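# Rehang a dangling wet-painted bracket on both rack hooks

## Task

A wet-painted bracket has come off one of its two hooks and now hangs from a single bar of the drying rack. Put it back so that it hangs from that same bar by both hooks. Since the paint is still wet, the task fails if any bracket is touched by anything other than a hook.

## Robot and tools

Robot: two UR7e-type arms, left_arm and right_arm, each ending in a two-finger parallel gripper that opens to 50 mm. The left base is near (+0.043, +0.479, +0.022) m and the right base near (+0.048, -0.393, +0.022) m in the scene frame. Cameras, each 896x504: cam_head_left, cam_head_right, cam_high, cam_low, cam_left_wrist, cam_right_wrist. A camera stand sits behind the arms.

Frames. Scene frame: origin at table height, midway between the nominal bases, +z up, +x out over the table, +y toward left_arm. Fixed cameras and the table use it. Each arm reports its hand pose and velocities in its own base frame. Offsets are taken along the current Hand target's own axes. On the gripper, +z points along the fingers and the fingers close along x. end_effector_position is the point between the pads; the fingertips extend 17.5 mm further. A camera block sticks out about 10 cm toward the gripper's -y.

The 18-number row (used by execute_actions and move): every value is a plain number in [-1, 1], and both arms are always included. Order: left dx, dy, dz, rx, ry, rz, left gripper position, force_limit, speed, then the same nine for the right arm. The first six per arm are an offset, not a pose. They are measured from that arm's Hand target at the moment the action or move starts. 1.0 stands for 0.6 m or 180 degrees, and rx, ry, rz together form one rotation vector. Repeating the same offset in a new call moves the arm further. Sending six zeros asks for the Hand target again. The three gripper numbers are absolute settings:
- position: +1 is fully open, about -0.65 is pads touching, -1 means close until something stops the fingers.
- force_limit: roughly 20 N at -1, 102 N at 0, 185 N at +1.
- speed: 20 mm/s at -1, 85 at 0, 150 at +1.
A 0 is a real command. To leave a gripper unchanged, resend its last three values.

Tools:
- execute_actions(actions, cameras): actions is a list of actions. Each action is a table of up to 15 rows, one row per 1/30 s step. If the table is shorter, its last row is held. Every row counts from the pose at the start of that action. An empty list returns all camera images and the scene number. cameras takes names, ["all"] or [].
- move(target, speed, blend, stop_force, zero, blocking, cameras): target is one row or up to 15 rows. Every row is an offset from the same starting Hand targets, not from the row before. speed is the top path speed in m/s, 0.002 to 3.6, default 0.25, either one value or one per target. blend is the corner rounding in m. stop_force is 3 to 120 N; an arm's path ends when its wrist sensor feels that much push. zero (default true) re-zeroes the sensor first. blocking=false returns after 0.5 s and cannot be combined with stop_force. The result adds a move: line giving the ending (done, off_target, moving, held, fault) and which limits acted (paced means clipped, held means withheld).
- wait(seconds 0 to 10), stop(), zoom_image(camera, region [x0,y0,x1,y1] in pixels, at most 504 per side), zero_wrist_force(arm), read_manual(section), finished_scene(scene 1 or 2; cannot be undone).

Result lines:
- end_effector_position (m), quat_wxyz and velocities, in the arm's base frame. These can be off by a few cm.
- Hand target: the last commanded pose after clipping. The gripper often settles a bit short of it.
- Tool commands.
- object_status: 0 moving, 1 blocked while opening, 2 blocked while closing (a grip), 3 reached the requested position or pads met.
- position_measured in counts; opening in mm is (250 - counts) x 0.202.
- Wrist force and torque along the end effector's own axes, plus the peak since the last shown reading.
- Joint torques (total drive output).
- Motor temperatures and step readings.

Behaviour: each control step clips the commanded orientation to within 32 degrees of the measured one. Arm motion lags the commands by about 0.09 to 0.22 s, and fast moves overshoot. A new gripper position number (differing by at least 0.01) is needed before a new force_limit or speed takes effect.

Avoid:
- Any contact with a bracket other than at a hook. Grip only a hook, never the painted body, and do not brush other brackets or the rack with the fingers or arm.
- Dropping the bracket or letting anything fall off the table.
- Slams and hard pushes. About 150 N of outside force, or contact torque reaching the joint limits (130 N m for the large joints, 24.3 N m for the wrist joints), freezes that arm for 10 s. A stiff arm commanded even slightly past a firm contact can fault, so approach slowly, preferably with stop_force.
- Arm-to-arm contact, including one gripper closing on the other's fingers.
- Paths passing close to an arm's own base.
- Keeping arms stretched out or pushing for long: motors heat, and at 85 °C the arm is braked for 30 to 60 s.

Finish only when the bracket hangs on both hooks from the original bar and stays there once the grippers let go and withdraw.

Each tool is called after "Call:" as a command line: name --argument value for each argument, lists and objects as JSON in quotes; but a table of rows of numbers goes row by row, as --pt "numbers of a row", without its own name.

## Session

Call:
execute_actions --actions '[]'

Scene clock: 0.00 s.
left_arm: end_effector_position=(+0.3971, -0.1705, +0.2348) position_measured=3 object_status=3 end_effector_quat_wxyz=(+0.057, +0.967, -0.011, +0.249) | right_arm: end_effector_position=(+0.2409, +0.2625, +0.0833) position_measured=3 object_status=3 end_effector_quat_wxyz=(+0.148, -0.605, +0.778, +0.086)
Joint positions: left_arm=[-0.925 -2.026 2.348 -2.305 -1.252 0.737] | right_arm=[4.362 -1.248 -2.66 -0.459 1.56 -1.673]
Joint velocities: within noise
Joint torques (N m): no reading
Motor temperatures (°C): left_arm=[29 32 28 35 39 31] | right_arm=[30 27 28 39 40 41]
Wrist force (N): no reading
Wrist torque (N m): no reading
Wrist force, peak (N): no reading
Hand target: left_arm +0.3971, -0.1705, +0.2348; +0.057, +0.967, -0.011, +0.249 | right_arm +0.2409, +0.2625, +0.0833; +0.148, -0.605, +0.778, +0.086
Tool commands: left_gripper/position=+1.0 left_gripper/force_limit=+1.0 left_gripper/speed=+1.0 right_gripper/position=+1.0 right_gripper/force_limit=+1.0 right_gripper/speed=+1.0

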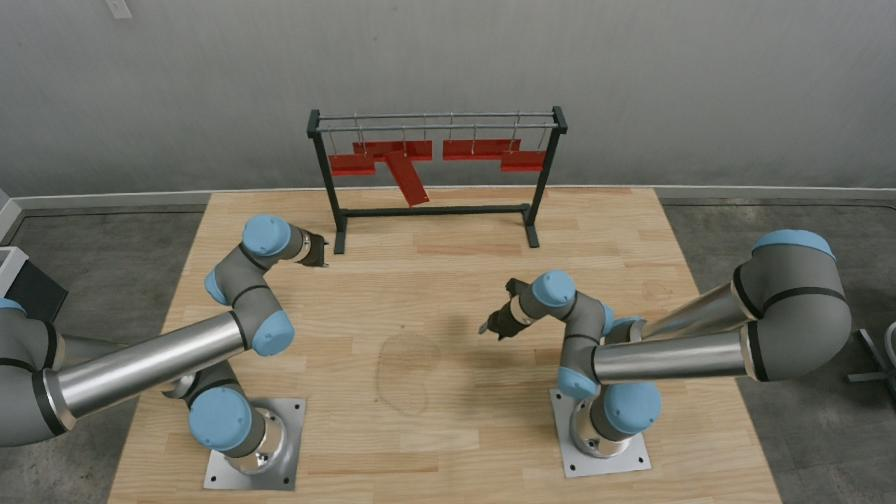

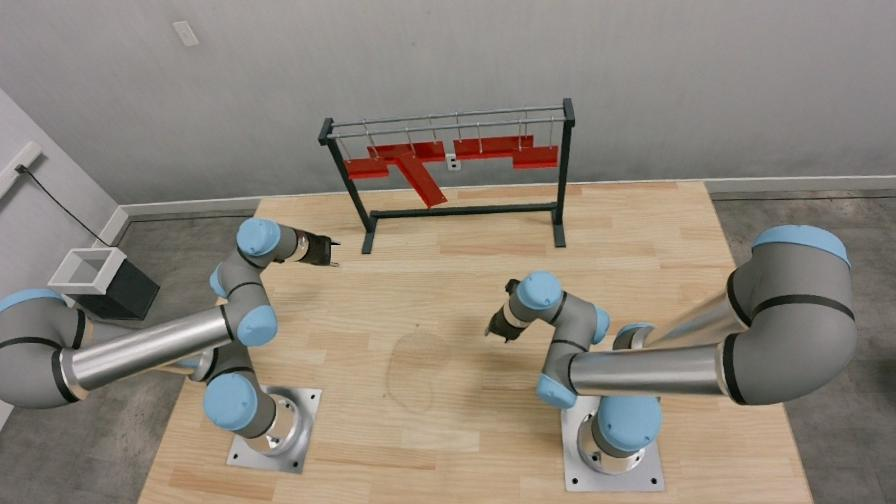

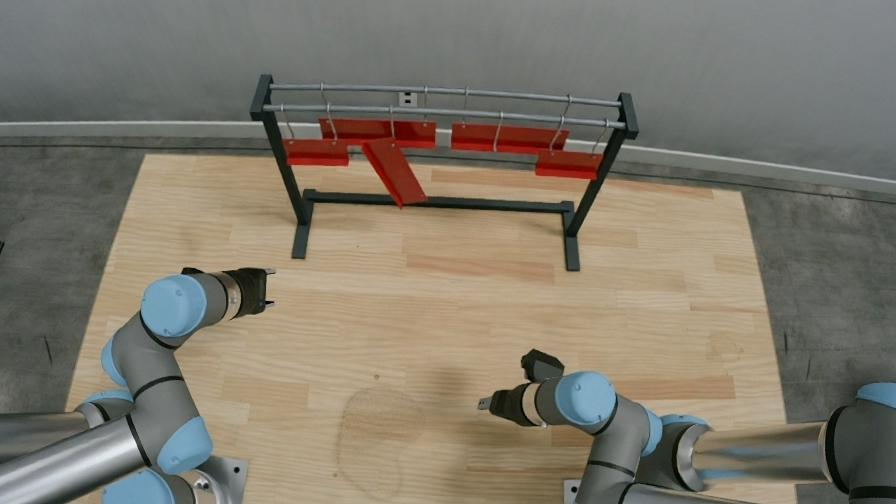

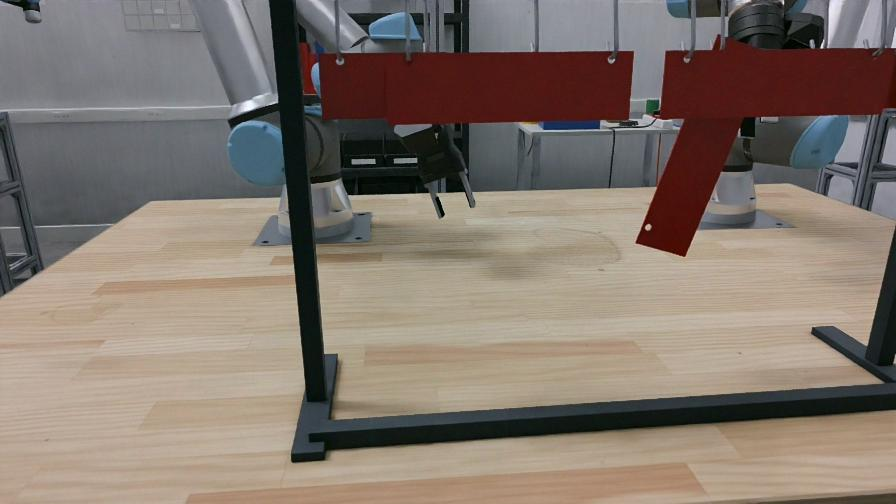

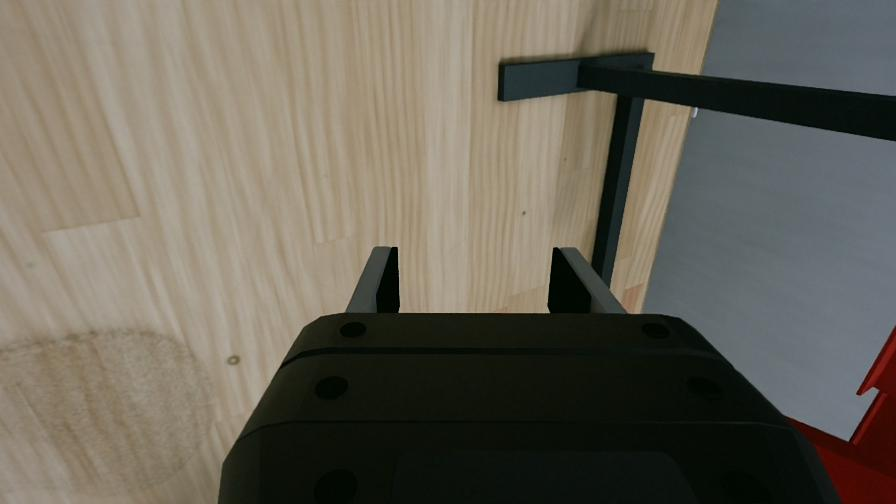

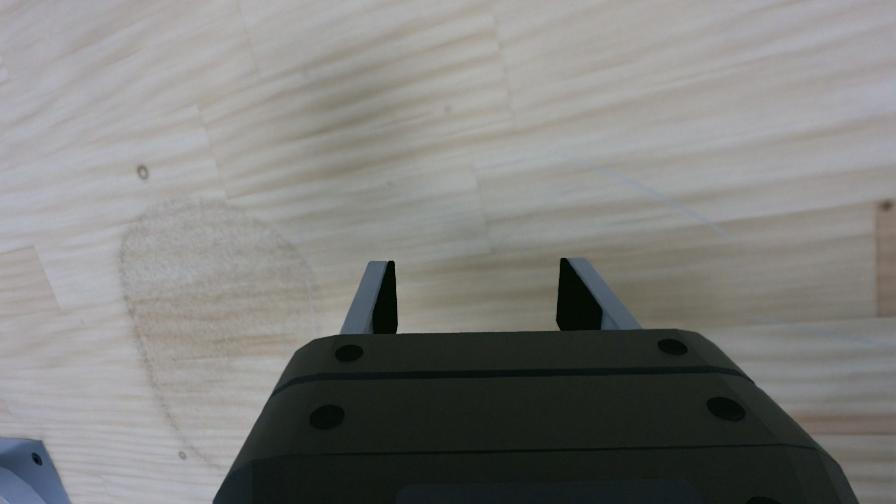

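Call:
move --target '[0.0252, -0.1273, -0.0590, 0, 0, 0, 1.0, 1.0, 1.0, -0.3805, -0.5663, -0.4637, 0.0988, -0.3043, 0.8329, 1.0, 1.0, 1.0]' --speed 0.5 --cameras '["cam_right_wrist", "cam_high", "cam_low"]'

Scene clock: 55.87 s.
left_arm: end_effector_position=(+0.3972, -0.0904, +0.2649) position_measured=3 object_status=3 end_effector_quat_wxyz=(+0.057, +0.967, -0.011, +0.249) | right_arm: end_effector_position=(+0.5853, +0.2976, +0.4370) position_measured=3 object_status=3 end_effector_quat_wxyz=(+0.273, +0.659, +0.647, +0.270)
Joint positions: left_arm=[-0.715 -2.137 2.331 -2.231 -1.342 0.934] | right_arm=[4.053 -1.586 -1.604 -0.98 0.968 0.758]
Joint torques (N m): left_arm=[10.52 -11.16 -33.36 -2.15 -1.07 1.75] | right_arm=[-13.48 22.51 35.35 1.62 -0.78 2.55]
Wrist force (N): left_arm=[0.5 0.0 0.1] | right_arm=[0.4 -0.5 0.0]
Wrist torque (N m): left_arm=[-0.03 -0.09 -0.06] | right_arm=[-0.17 -0.18 0.35]
Wrist force, peak (N): left_arm=[0.9 0.0 0.4] | right_arm=[1.1 -1.1 -0.2]
Hand target: left_arm +0.3972, -0.0904, +0.2649; +0.057, +0.967, -0.011, +0.249 | right_arm +0.5853, +0.2976, +0.4371; +0.273, +0.659, +0.647, +0.269
Off the commanded pose: left_arm 0.000 m, 0 deg | right_arm 0.000 m, 0 deg.
move: done
Images, in order (width x height): cam_high 896x504, cam_low 896x504, cam_right_wrist 896x504.

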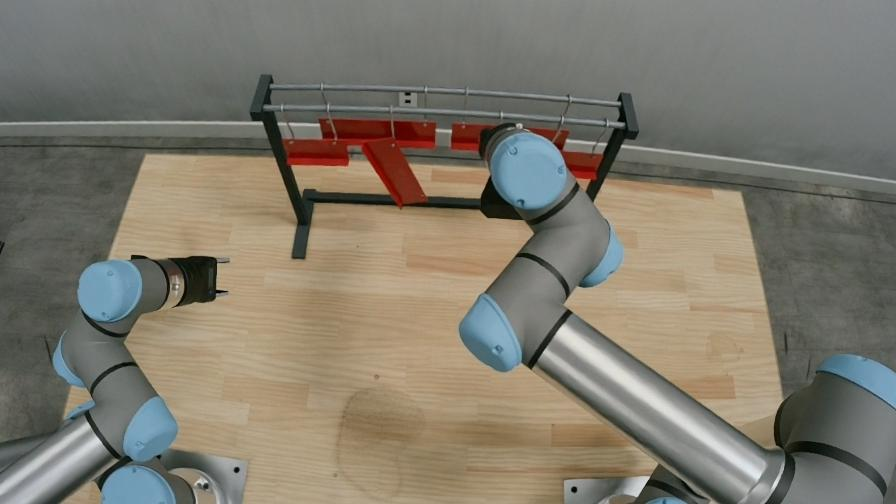

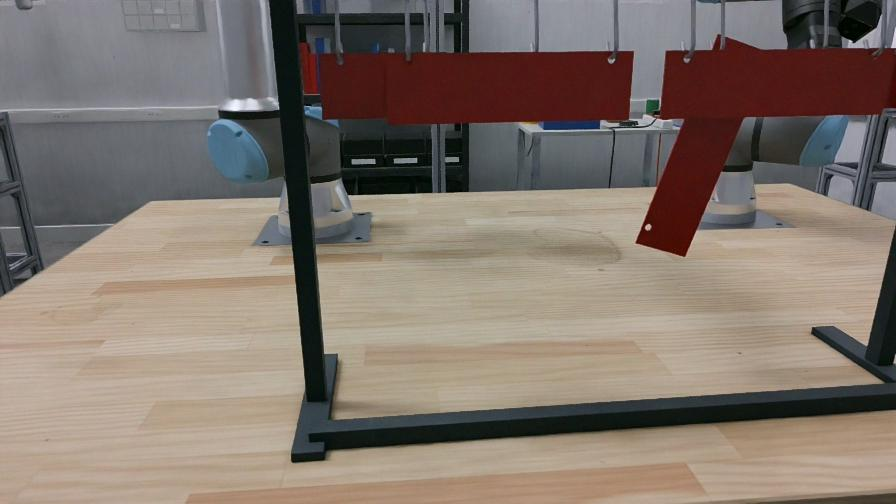

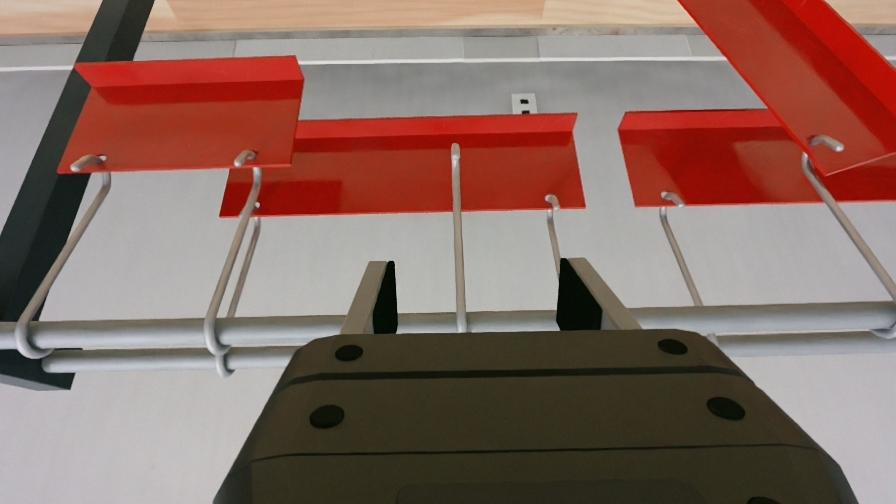

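Call:
zoom_image --camera "cam_right_wrist" --region '[320, 120, 660, 360]'

Call:
zoom_image --camera "cam_right_wrist" --region '[640, 60, 896, 350]'

Scaled by 1.482.

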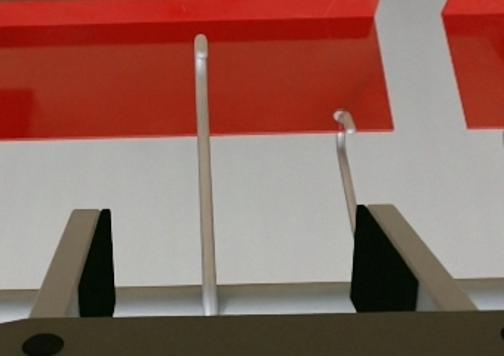

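Scaled by 1.738.

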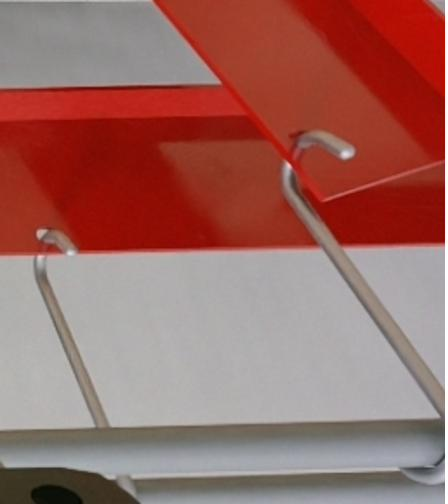

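Call:
move --target '[0, 0, 0, 0, 0, 0, 1.0, 1.0, 1.0, -0.0067, -0.00825, 0.0860, 0, 0, 0, 1.0, 1.0, 1.0]' --speed 0.15 --cameras '["cam_right_wrist"]'

Call:
zoom_image --camera "cam_right_wrist" --region '[340, 120, 600, 340]'

Scene clock: 103.27 s.
left_arm: end_effector_position=(+0.3972, -0.0904, +0.2649) position_measured=3 object_status=3 end_effector_quat_wxyz=(+0.057, +0.967, -0.011, +0.249) | right_arm: end_effector_position=(+0.6182, +0.2931, +0.3972) position_measured=3 object_status=3 end_effector_quat_wxyz=(+0.273, +0.659, +0.647, +0.269)
Joint positions: left_arm=[-0.715 -2.137 2.331 -2.231 -1.342 0.934] | right_arm=[3.996 -1.659 -1.636 -0.843 0.998 0.7]
Joint torques (N m): left_arm=[10.19 -11.24 -33.45 -2.21 -1.04 1.77] | right_arm=[-13.79 25.75 22.46 5.87 0.83 -2.39]
Wrist force (N): left_arm=[0.7 0.2 0.0] | right_arm=[1.1 -0.6 0.1]
Wrist torque (N m): left_arm=[0.01 -0.12 -0.05] | right_arm=[-0.16 -0.30 0.49]
Wrist force, peak (N): left_arm=[0.8 0.2 0.3] | right_arm=[0.9 -1.0 1.1]
Hand target: left_arm +0.3972, -0.0904, +0.2649; +0.057, +0.967, -0.011, +0.249 | right_arm +0.6183, +0.2931, +0.3971; +0.273, +0.659, +0.647, +0.269
Off the commanded pose: left_arm 0.000 m, 0 deg | right_arm 0.000 m, 0 deg.
move: done
Images, in order (width x height): cam_right_wrist 896x504.

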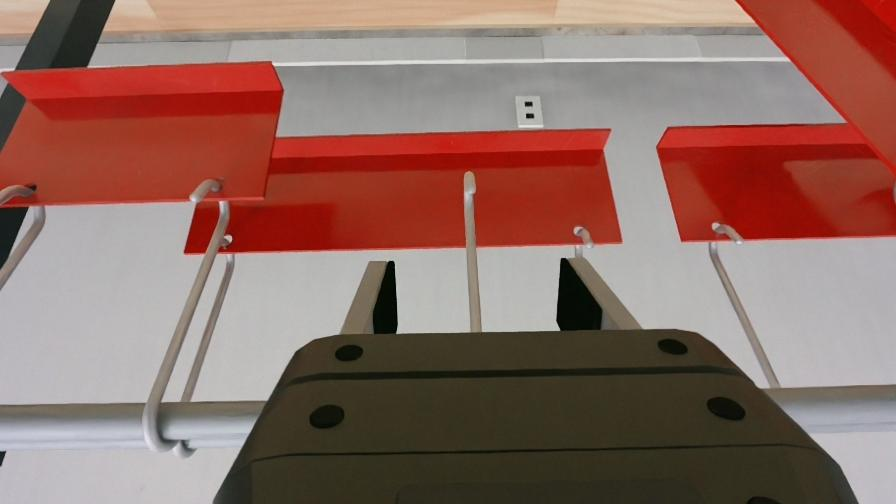

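Scaled by 1.938.

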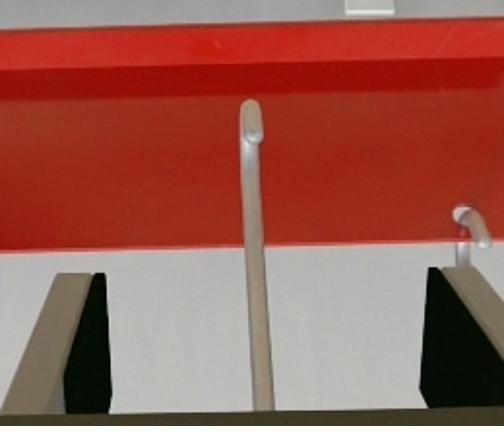

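Call:
move --target '[0, 0, 0, 0, 0, 0, 1.0, 1.0, 1.0, 0.0003, 0.0031, 0.0761, 0, 0, 0, 1.0, 0.0, -0.3]' --speed 0.12 --cameras '["cam_right_wrist"]'

Call:
zoom_image --camera "cam_right_wrist" --region '[380, 140, 580, 340]'

Scene clock: 124.87 s.
left_arm: end_effector_position=(+0.3972, -0.0904, +0.2649) position_measured=3 object_status=3 end_effector_quat_wxyz=(+0.057, +0.967, -0.011, +0.249) | right_arm: end_effector_position=(+0.6518, +0.2927, +0.3663) position_measured=3 object_status=3 end_effector_quat_wxyz=(+0.273, +0.659, +0.647, +0.269) end_effector_velocity=(+0.001, +0.000, +0.000) end_effector_angular_velocity=(+0.002, -0.002, +0.000)
Joint positions: left_arm=[-0.715 -2.137 2.331 -2.231 -1.342 0.934] | right_arm=[3.948 -1.743 -1.625 -0.744 1.025 0.653]
Joint velocities: left_arm=[within noise] | right_arm=[-0.001 -0.002 0 0.005 0.001 -0.001]
Joint torques (N m): left_arm=[10.62 -10.49 -33.11 -2.43 -0.98 1.69] | right_arm=[-13.5 29.03 36.47 6.24 1.04 -2.66]
Wrist force (N): left_arm=[0.8 0.2 0.2] | right_arm=[1.0 -0.7 0.0]
Wrist torque (N m): left_arm=[0.00 -0.13 -0.06] | right_arm=[-0.18 -0.30 0.47]
Wrist force, peak (N): left_arm=[0.8 0.1 0.4] | right_arm=[1.1 -0.9 1.0]
Hand target: left_arm +0.3972, -0.0904, +0.2649; +0.057, +0.967, -0.011, +0.249 | right_arm +0.6519, +0.2927, +0.3662; +0.273, +0.659, +0.647, +0.269
Off the commanded pose: left_arm 0.000 m, 0 deg | right_arm 0.000 m, 0 deg.
move: done
Images, in order (width x height): cam_right_wrist 896x504.

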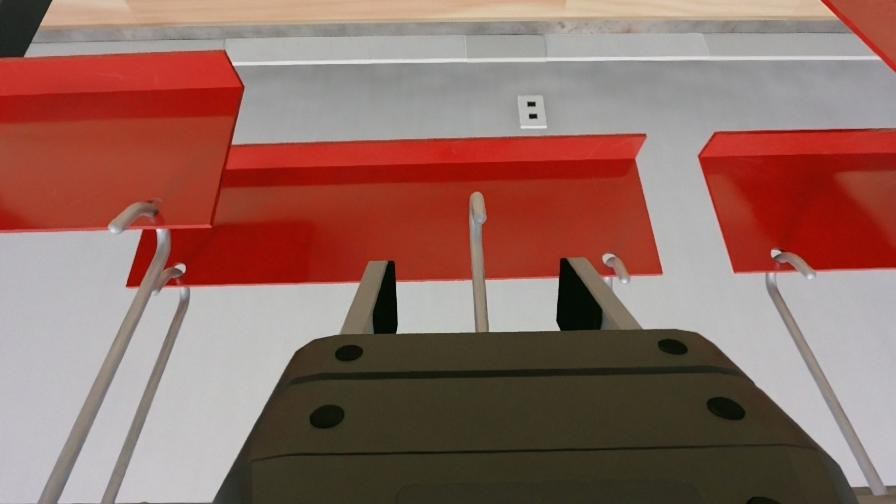

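Scaled by 2.520.

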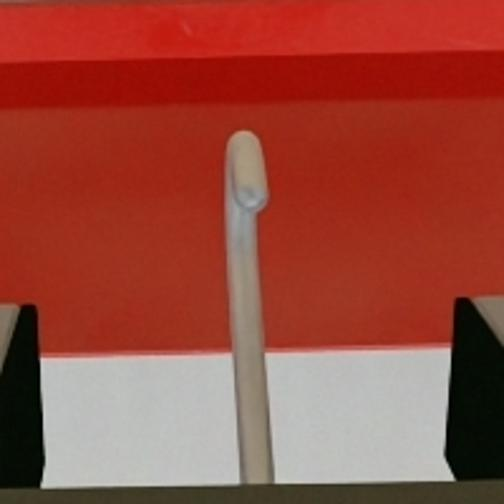

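Call:
move --pt "0 0 0 0 0 0 1.0 1.0 1.0 0.001 0 0 0 0 0 1.0 0.0 -0.3" --pt "0 0 0 0 0 0 1.0 1.0 1.0 0.001 0 0 0 0 0 -1.0 0.0 -0.3" --speed 0.05 --cameras '["cam_right_wrist"]'

Call:
zoom_image --camera "cam_right_wrist" --region '[380, 140, 580, 340]'

Scene clock: 173.57 s.
left_arm: end_effector_position=(+0.3972, -0.0904, +0.2649) position_measured=3 object_status=3 end_effector_quat_wxyz=(+0.057, +0.967, -0.011, +0.249) | right_arm: end_effector_position=(+0.6520, +0.2933, +0.3662) position_measured=239 object_status=2 end_effector_quat_wxyz=(+0.273, +0.659, +0.647, +0.269)
Joint positions: left_arm=[-0.715 -2.137 2.331 -2.231 -1.342 0.934] | right_arm=[3.948 -1.745 -1.624 -0.745 1.025 0.653]
Joint torques (N m): left_arm=[9.91 -9.66 -33.44 -2.42 -1.08 1.7] | right_arm=[12.9 30.46 36.69 1.66 -2.44 2.45]
Wrist force (N): left_arm=[0.6 0.1 0.2] | right_arm=[1.0 -0.9 0.3]
Wrist torque (N m): left_arm=[0.00 -0.10 -0.05] | right_arm=[-0.22 -0.30 0.35]
Wrist force, peak (N): left_arm=[0.8 0.2 0.3] | right_arm=[1.2 -1.1 0.2]
Hand target: left_arm +0.3972, -0.0904, +0.2649; +0.057, +0.967, -0.011, +0.249 | right_arm +0.6520, +0.2933, +0.3662; +0.273, +0.659, +0.647, +0.269
Off the commanded pose: left_arm 0.000 m, 0 deg | right_arm 0.000 m, 0 deg.
move: done
Images, in order (width x height): cam_right_wrist 896x504.

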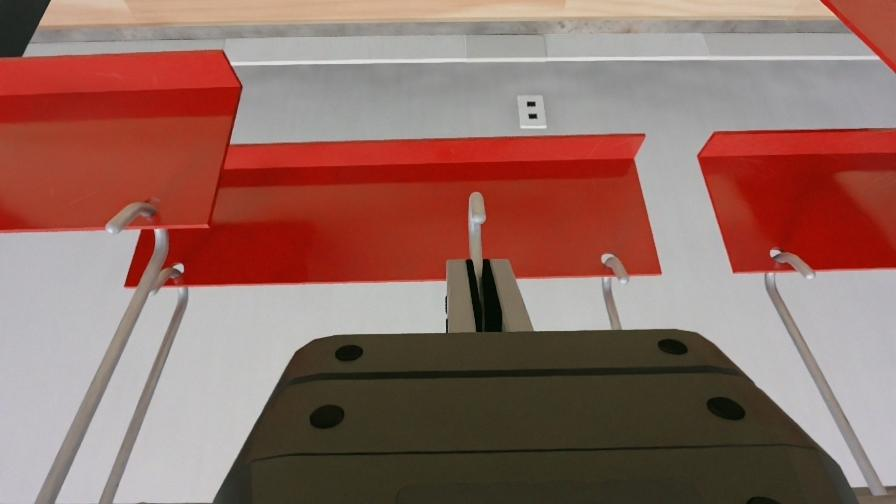

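Scaled by 2.520.

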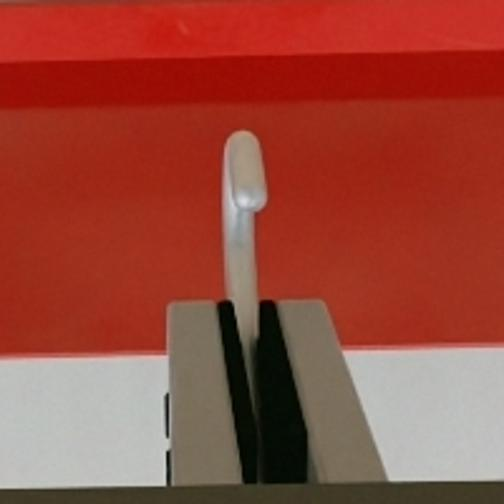

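Call:
move --pt "0 0 0 0 0 0 1.0 1.0 1.0 0 0.00471 -0.00471 0 0 0 -1.0 0.0 -0.3" --pt "0 0 0 0 0 0 1.0 1.0 1.0 0 0.01827 -0.02887 0 0 0 -1.0 0.0 -0.3" --pt "0 0 0 0 0 0 1.0 1.0 1.0 0 -0.02357 -0.11785 0 0 0 -1.0 0.0 -0.3" --speed '[0.03, 0.04, 0.1]' --stop_force 18 --cameras '["cam_right_wrist"]'

Scene clock: 208.03 s.
left_arm: end_effector_position=(+0.3972, -0.0904, +0.2649) position_measured=3 object_status=3 end_effector_quat_wxyz=(+0.057, +0.967, -0.011, +0.249) | right_arm: end_effector_position=(+0.5919, +0.2943, +0.4061) position_measured=239 object_status=2 end_effector_quat_wxyz=(+0.273, +0.659, +0.647, +0.269)
Joint positions: left_arm=[-0.715 -2.137 2.331 -2.231 -1.342 0.934] | right_arm=[4.038 -1.602 -1.669 -0.891 0.976 0.742]
Joint torques (N m): left_arm=[9.51 -9.04 -33.62 -2.78 -1.05 1.68] | right_arm=[13.04 37.18 22.2 1.38 -2.95 2.62]
Wrist force (N): left_arm=[0.6 0.3 0.2] | right_arm=[0.9 -0.4 -0.1]
Wrist torque (N m): left_arm=[0.03 -0.11 -0.06] | right_arm=[-0.13 -0.24 0.37]
Wrist force, peak (N): left_arm=[0.9 0.2 0.1] | right_arm=[1.0 -1.3 -0.4]
Hand target: left_arm +0.3972, -0.0904, +0.2649; +0.057, +0.967, -0.011, +0.249 | right_arm +0.5919, +0.2943, +0.4061; +0.273, +0.659, +0.647, +0.269
Off the commanded pose: left_arm 0.000 m, 0 deg | right_arm 0.000 m, 0 deg.
move: done
Images, in order (width x height): cam_right_wrist 896x504.

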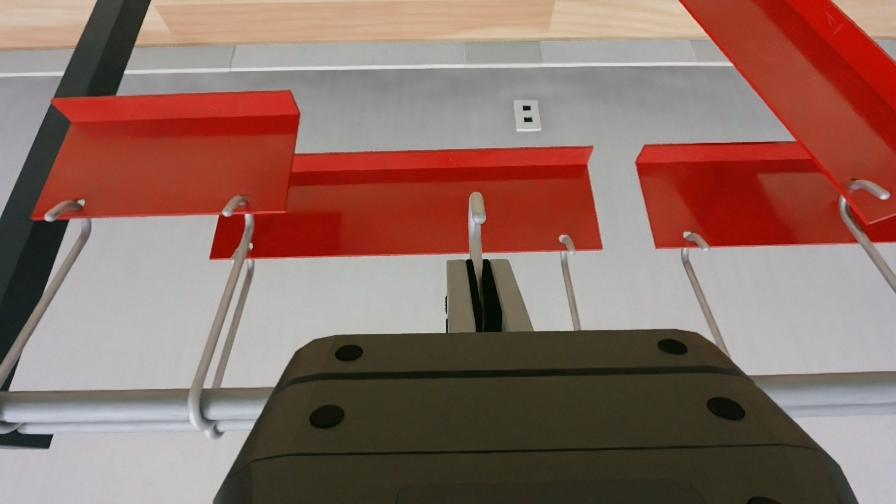

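Call:
move --target '[0, 0, 0, 0, 0, 0, 1.0, 1.0, 1.0, 0.1468, -0.2297, 0.3268, -0.2382, 0.1426, 0.3919, -1.0, 0.0, -0.3]' --speed 0.35 --cameras '["cam_right_wrist", "cam_low", "cam_high"]'

Call:
zoom_image --camera "cam_right_wrist" --region '[280, 0, 640, 360]'

Call:
zoom_image --camera "cam_low" --region '[570, 150, 710, 270]'

Scene clock: 215.97 s.
left_arm: end_effector_position=(+0.3972, -0.0904, +0.2649) position_measured=3 object_status=3 end_effector_quat_wxyz=(+0.057, +0.967, -0.011, +0.249) | right_arm: end_effector_position=(+0.6351, +0.3821, +0.1703) position_measured=239 object_status=2 end_effector_quat_wxyz=(+0.141, +0.694, +0.067, +0.703)
Joint positions: left_arm=[-0.715 -2.137 2.331 -2.231 -1.342 0.934] | right_arm=[4.208 -2.539 -1.648 1.115 0.403 1.214]
Joint torques (N m): left_arm=[10.41 -8.27 -33 -3.07 -1.09 1.71] | right_arm=[12.64 47.86 20.79 3.31 -1.39 -2.28]
Wrist force (N): left_arm=[0.5 0.0 0.2] | right_arm=[0.7 -1.6 -1.3]
Wrist torque (N m): left_arm=[-0.02 -0.09 -0.06] | right_arm=[-0.40 -0.62 0.36]
Wrist force, peak (N): left_arm=[0.8 0.4 0.4] | right_arm=[0.0 -2.3 -1.4]
Hand target: left_arm +0.3972, -0.0904, +0.2649; +0.057, +0.967, -0.011, +0.249 | right_arm +0.6351, +0.3821, +0.1703; +0.141, +0.694, +0.067, +0.703
Off the commanded pose: left_arm 0.000 m, 0 deg | right_arm 0.000 m, 0 deg.
move: done
Images, in order (width x height): cam_high 896x504, cam_low 896x504, cam_right_wrist 896x504.

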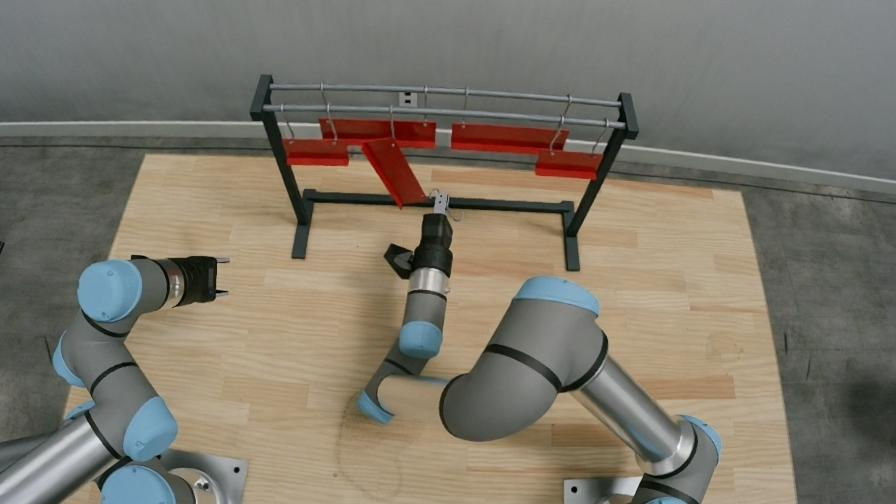

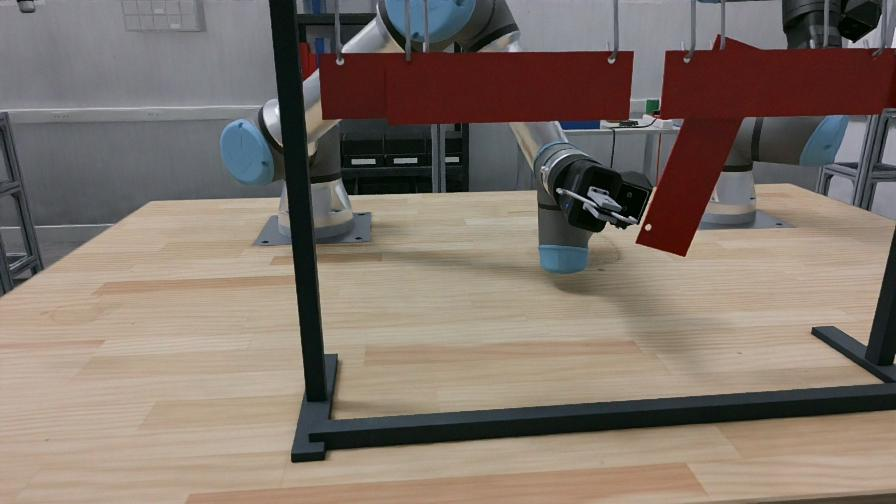

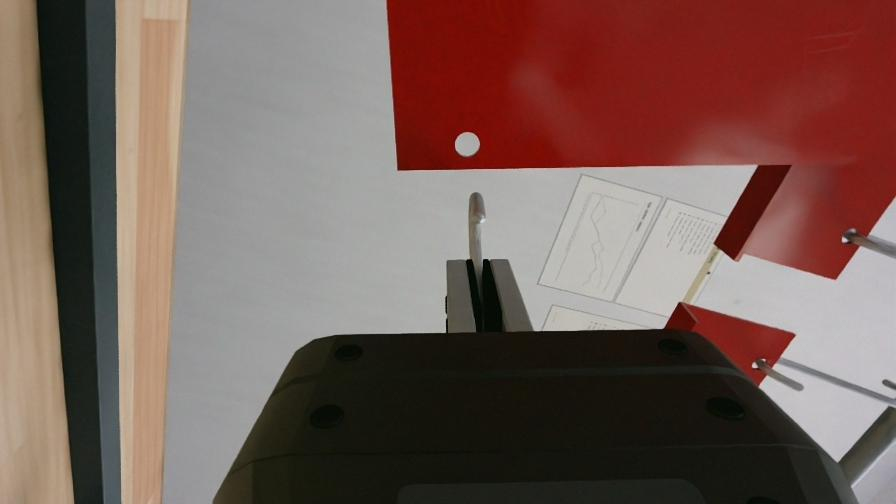

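Scaled by 1.400.

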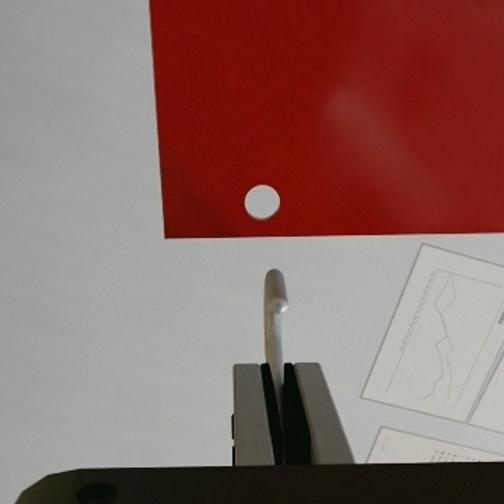

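Scaled by 3.600.

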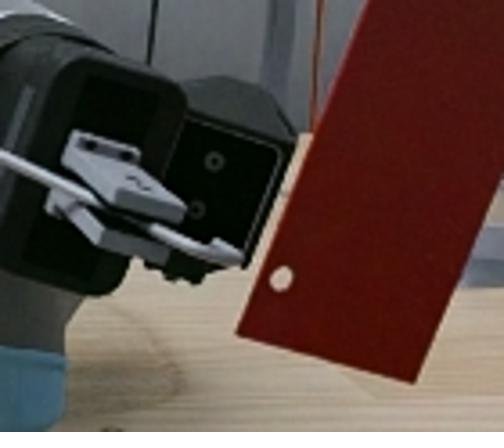

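Call:
move --target '[0, 0, 0, 0, 0, 0, 1.0, 1.0, 1.0, -0.0045, -0.0026, 0.0299, 0, 0, 0, -1.0, 0.0, -0.3]' --speed 0.08 --cameras '["cam_right_wrist", "cam_low"]'

Call:
zoom_image --camera "cam_right_wrist" --region '[360, 80, 600, 320]'

Call:
zoom_image --camera "cam_low" --region '[590, 180, 690, 260]'

Scene clock: 231.83 s.
left_arm: end_effector_position=(+0.3972, -0.0904, +0.2649) position_measured=3 object_status=3 end_effector_quat_wxyz=(+0.057, +0.967, -0.011, +0.249) | right_arm: end_effector_position=(+0.6530, +0.3810, +0.1677) position_measured=239 object_status=2 end_effector_quat_wxyz=(+0.141, +0.694, +0.067, +0.703)
Joint positions: left_arm=[-0.715 -2.137 2.331 -2.231 -1.342 0.934] | right_arm=[4.179 -2.558 -1.609 1.09 0.433 1.218]
Joint torques (N m): left_arm=[9.72 -7.82 -32.76 -3.23 -1.15 1.65] | right_arm=[-13.27 49.16 21.92 -1.63 1.97 2.53]
Wrist force (N): left_arm=[0.7 0.2 0.1] | right_arm=[0.6 -1.4 -1.2]
Wrist torque (N m): left_arm=[0.01 -0.12 -0.06] | right_arm=[-0.36 -0.59 0.23]
Wrist force, peak (N): left_arm=[0.8 0.0 0.2] | right_arm=[0.7 -2.0 -2.1]
Hand target: left_arm +0.3972, -0.0904, +0.2649; +0.057, +0.967, -0.011, +0.249 | right_arm +0.6531, +0.3810, +0.1677; +0.141, +0.694, +0.067, +0.703
Off the commanded pose: left_arm 0.000 m, 0 deg | right_arm 0.000 m, 0 deg.
move: done
Images, in order (width x height): cam_low 896x504, cam_right_wrist 896x504.

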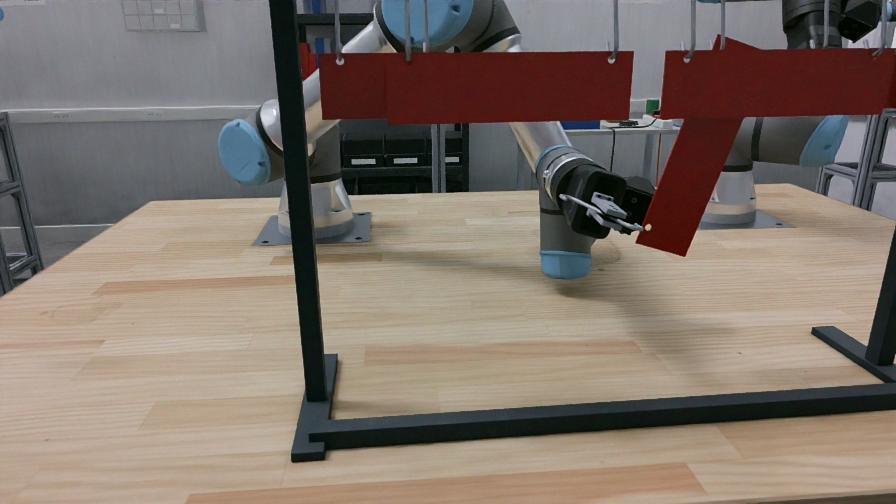

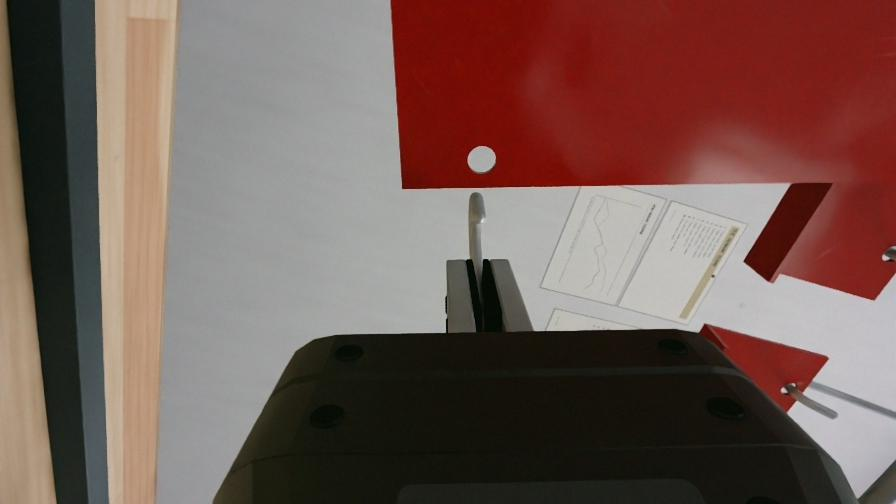

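Scaled by 2.100.

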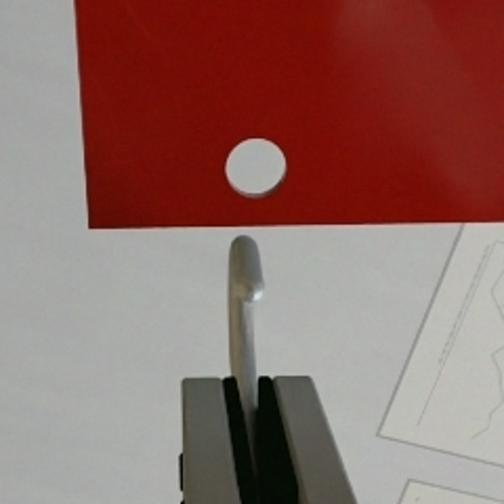

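Scaled by 5.040.

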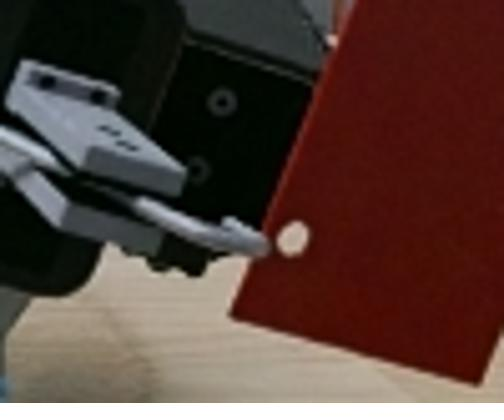

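Call:
move --target '[0, 0, 0, 0, 0, 0, 1.0, 1.0, 1.0, 0, -0.0304, -0.0018, 0, 0, 0, -1.0, 0.0, -0.3]' --speed 0.05 --cameras '["cam_right_wrist", "cam_low"]'

Call:
zoom_image --camera "cam_right_wrist" --region '[400, 150, 560, 310]'

Call:
zoom_image --camera "cam_low" --region '[590, 180, 690, 260]'

Scene clock: 244.53 s.
left_arm: end_effector_position=(+0.3972, -0.0904, +0.2649) position_measured=3 object_status=3 end_effector_quat_wxyz=(+0.057, +0.967, -0.011, +0.249) | right_arm: end_effector_position=(+0.6540, +0.3984, +0.1624) position_measured=239 object_status=2 end_effector_quat_wxyz=(+0.141, +0.694, +0.067, +0.703)
Joint positions: left_arm=[-0.715 -2.137 2.331 -2.231 -1.342 0.934] | right_arm=[4.193 -2.586 -1.559 1.07 0.419 1.216]
Joint torques (N m): left_arm=[10.44 -7.18 -32.74 -3.39 -1.07 1.63] | right_arm=[13.51 50.97 22.53 -1.37 -1.51 -2.28]
Wrist force (N): left_arm=[0.5 0.2 0.4] | right_arm=[0.6 -1.6 -1.2]
Wrist torque (N m): left_arm=[0.00 -0.09 -0.06] | right_arm=[-0.38 -0.59 0.37]
Wrist force, peak (N): left_arm=[0.9 0.1 0.3] | right_arm=[0.8 -1.7 -1.3]
Hand target: left_arm +0.3972, -0.0904, +0.2649; +0.057, +0.967, -0.011, +0.249 | right_arm +0.6540, +0.3985, +0.1624; +0.141, +0.694, +0.067, +0.703
Off the commanded pose: left_arm 0.000 m, 0 deg | right_arm 0.000 m, 0 deg.
move: done
Images, in order (width x height): cam_low 896x504, cam_right_wrist 896x504.

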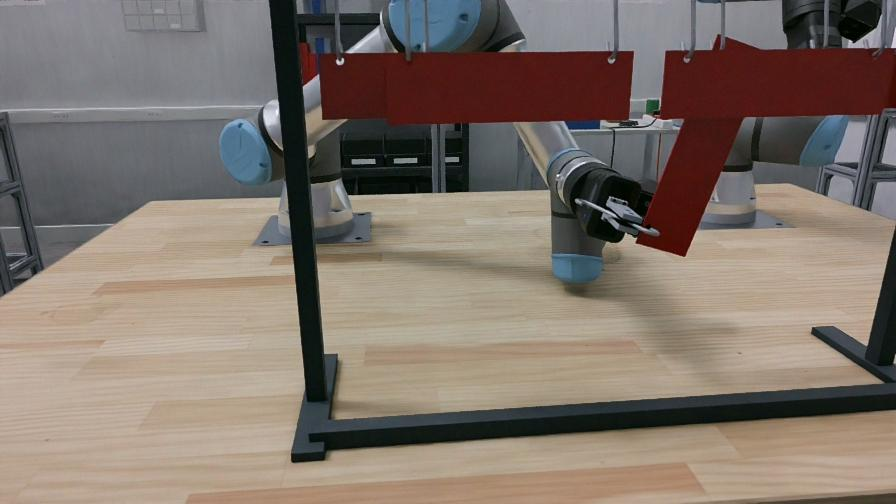

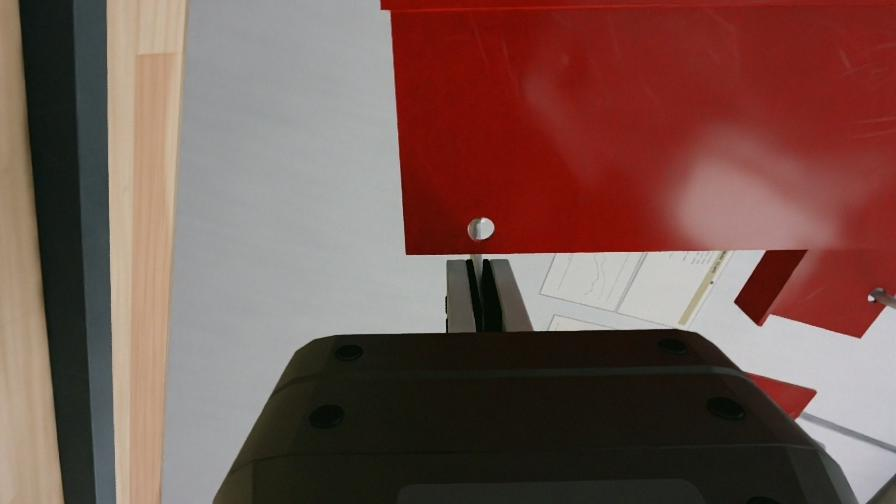

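Scaled by 3.150.

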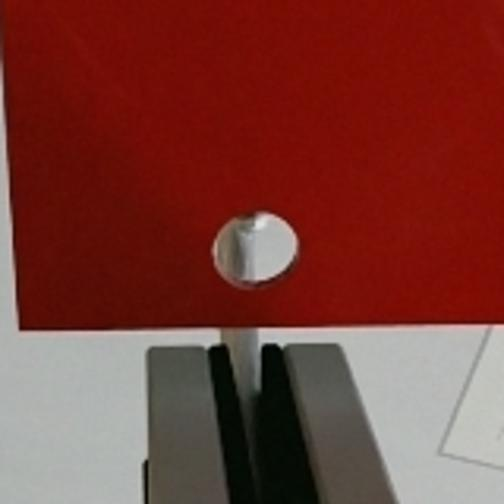

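Scaled by 5.040.

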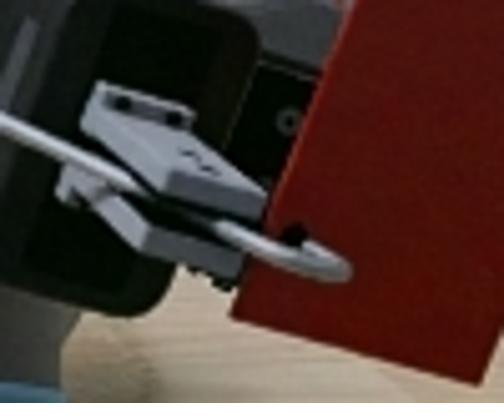

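Call:
zoom_image --camera "cam_right_wrist" --region '[455, 205, 505, 255]'

Call:
zoom_image --camera "cam_low" --region '[625, 210, 675, 250]'

Scaled by 10.080.

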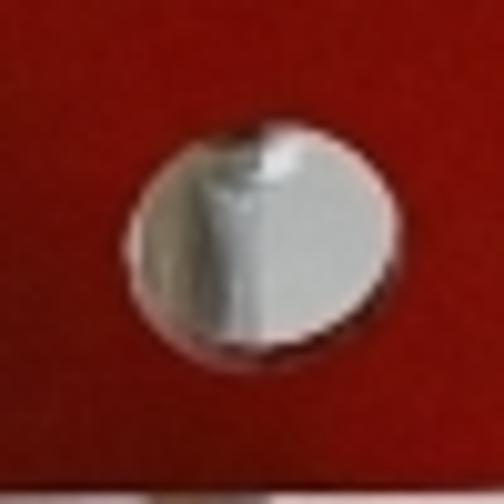

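Scaled by 10.080.

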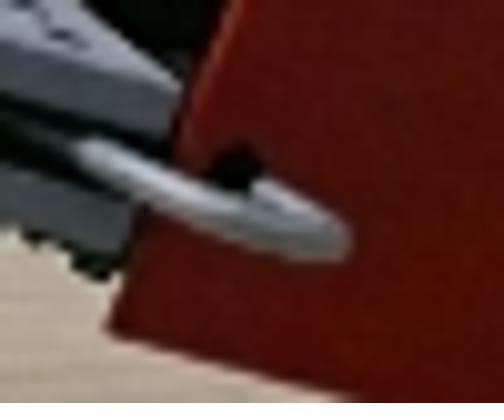

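Call:
move --target '[0, 0, 0, 0, 0, 0, 1.0, 1.0, 1.0, 0, 0, -0.0151, 0, 0, 0, -1.0, 0.0, -0.3]' --speed 0.03 --cameras '["cam_right_wrist", "cam_low"]'

Call:
zoom_image --camera "cam_right_wrist" --region '[430, 170, 530, 270]'

Call:
zoom_image --camera "cam_low" --region '[625, 210, 675, 250]'

Scene clock: 304.80 s.
left_arm: end_effector_position=(+0.3972, -0.0904, +0.2649) position_measured=3 object_status=3 end_effector_quat_wxyz=(+0.057, +0.967, -0.011, +0.249) | right_arm: end_effector_position=(+0.6451, +0.3994, +0.1622) position_measured=239 object_status=2 end_effector_quat_wxyz=(+0.141, +0.694, +0.067, +0.703)
Joint positions: left_arm=[-0.715 -2.137 2.331 -2.231 -1.342 0.934] | right_arm=[4.208 -2.58 -1.576 1.084 0.404 1.214]
Joint torques (N m): left_arm=[9.57 -6.93 -32.8 -3.48 -1 1.67] | right_arm=[13.97 63.58 8.38 3.16 -1.51 -2.32]
Wrist force (N): left_arm=[0.6 0.1 0.0] | right_arm=[0.6 -1.5 -1.3]
Wrist torque (N m): left_arm=[0.00 -0.09 -0.06] | right_arm=[-0.37 -0.59 0.36]
Wrist force, peak (N): left_arm=[0.8 0.4 0.3] | right_arm=[0.5 -1.7 -1.4]
Hand target: left_arm +0.3972, -0.0904, +0.2649; +0.057, +0.967, -0.011, +0.249 | right_arm +0.6450, +0.3994, +0.1622; +0.141, +0.694, +0.067, +0.703
Off the commanded pose: left_arm 0.000 m, 0 deg | right_arm 0.000 m, 0 deg.
move: done
Images, in order (width x height): cam_low 896x504, cam_right_wrist 896x504.

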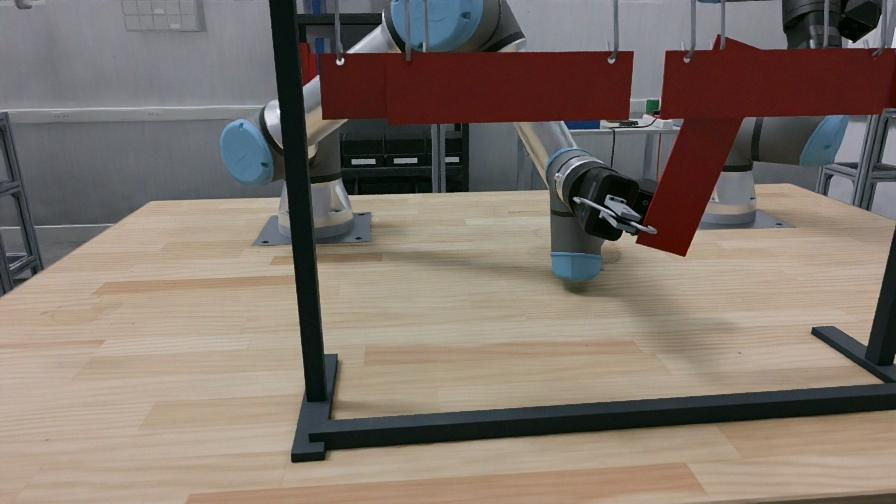

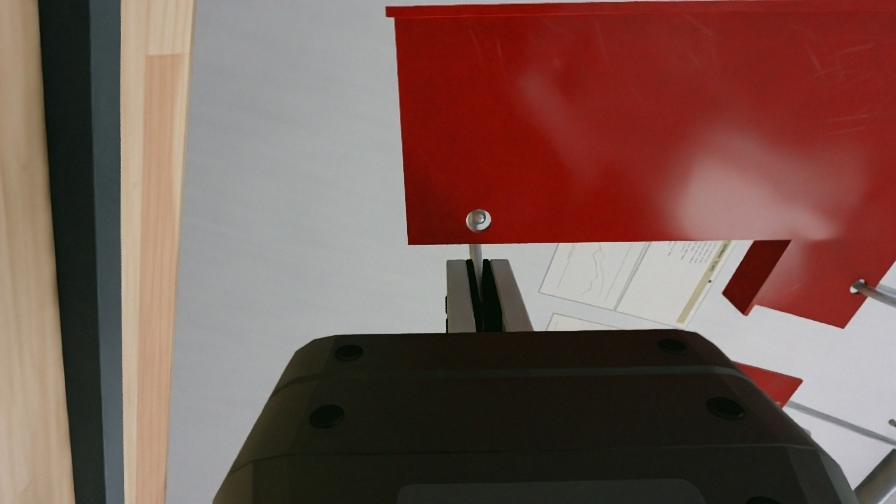

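Scaled by 5.040.

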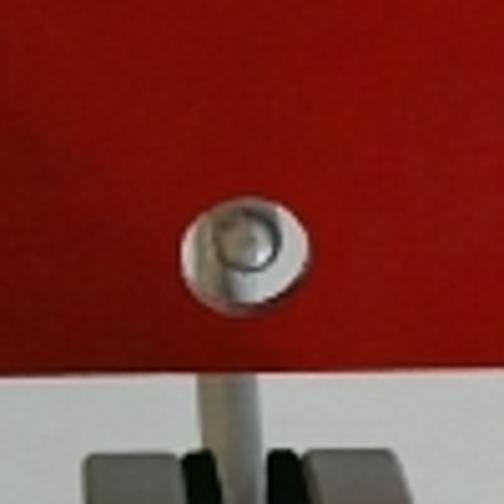

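Scaled by 10.080.

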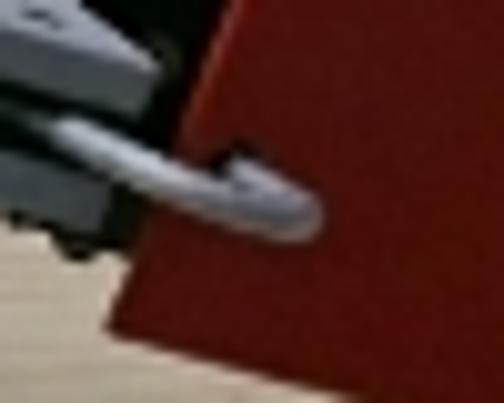

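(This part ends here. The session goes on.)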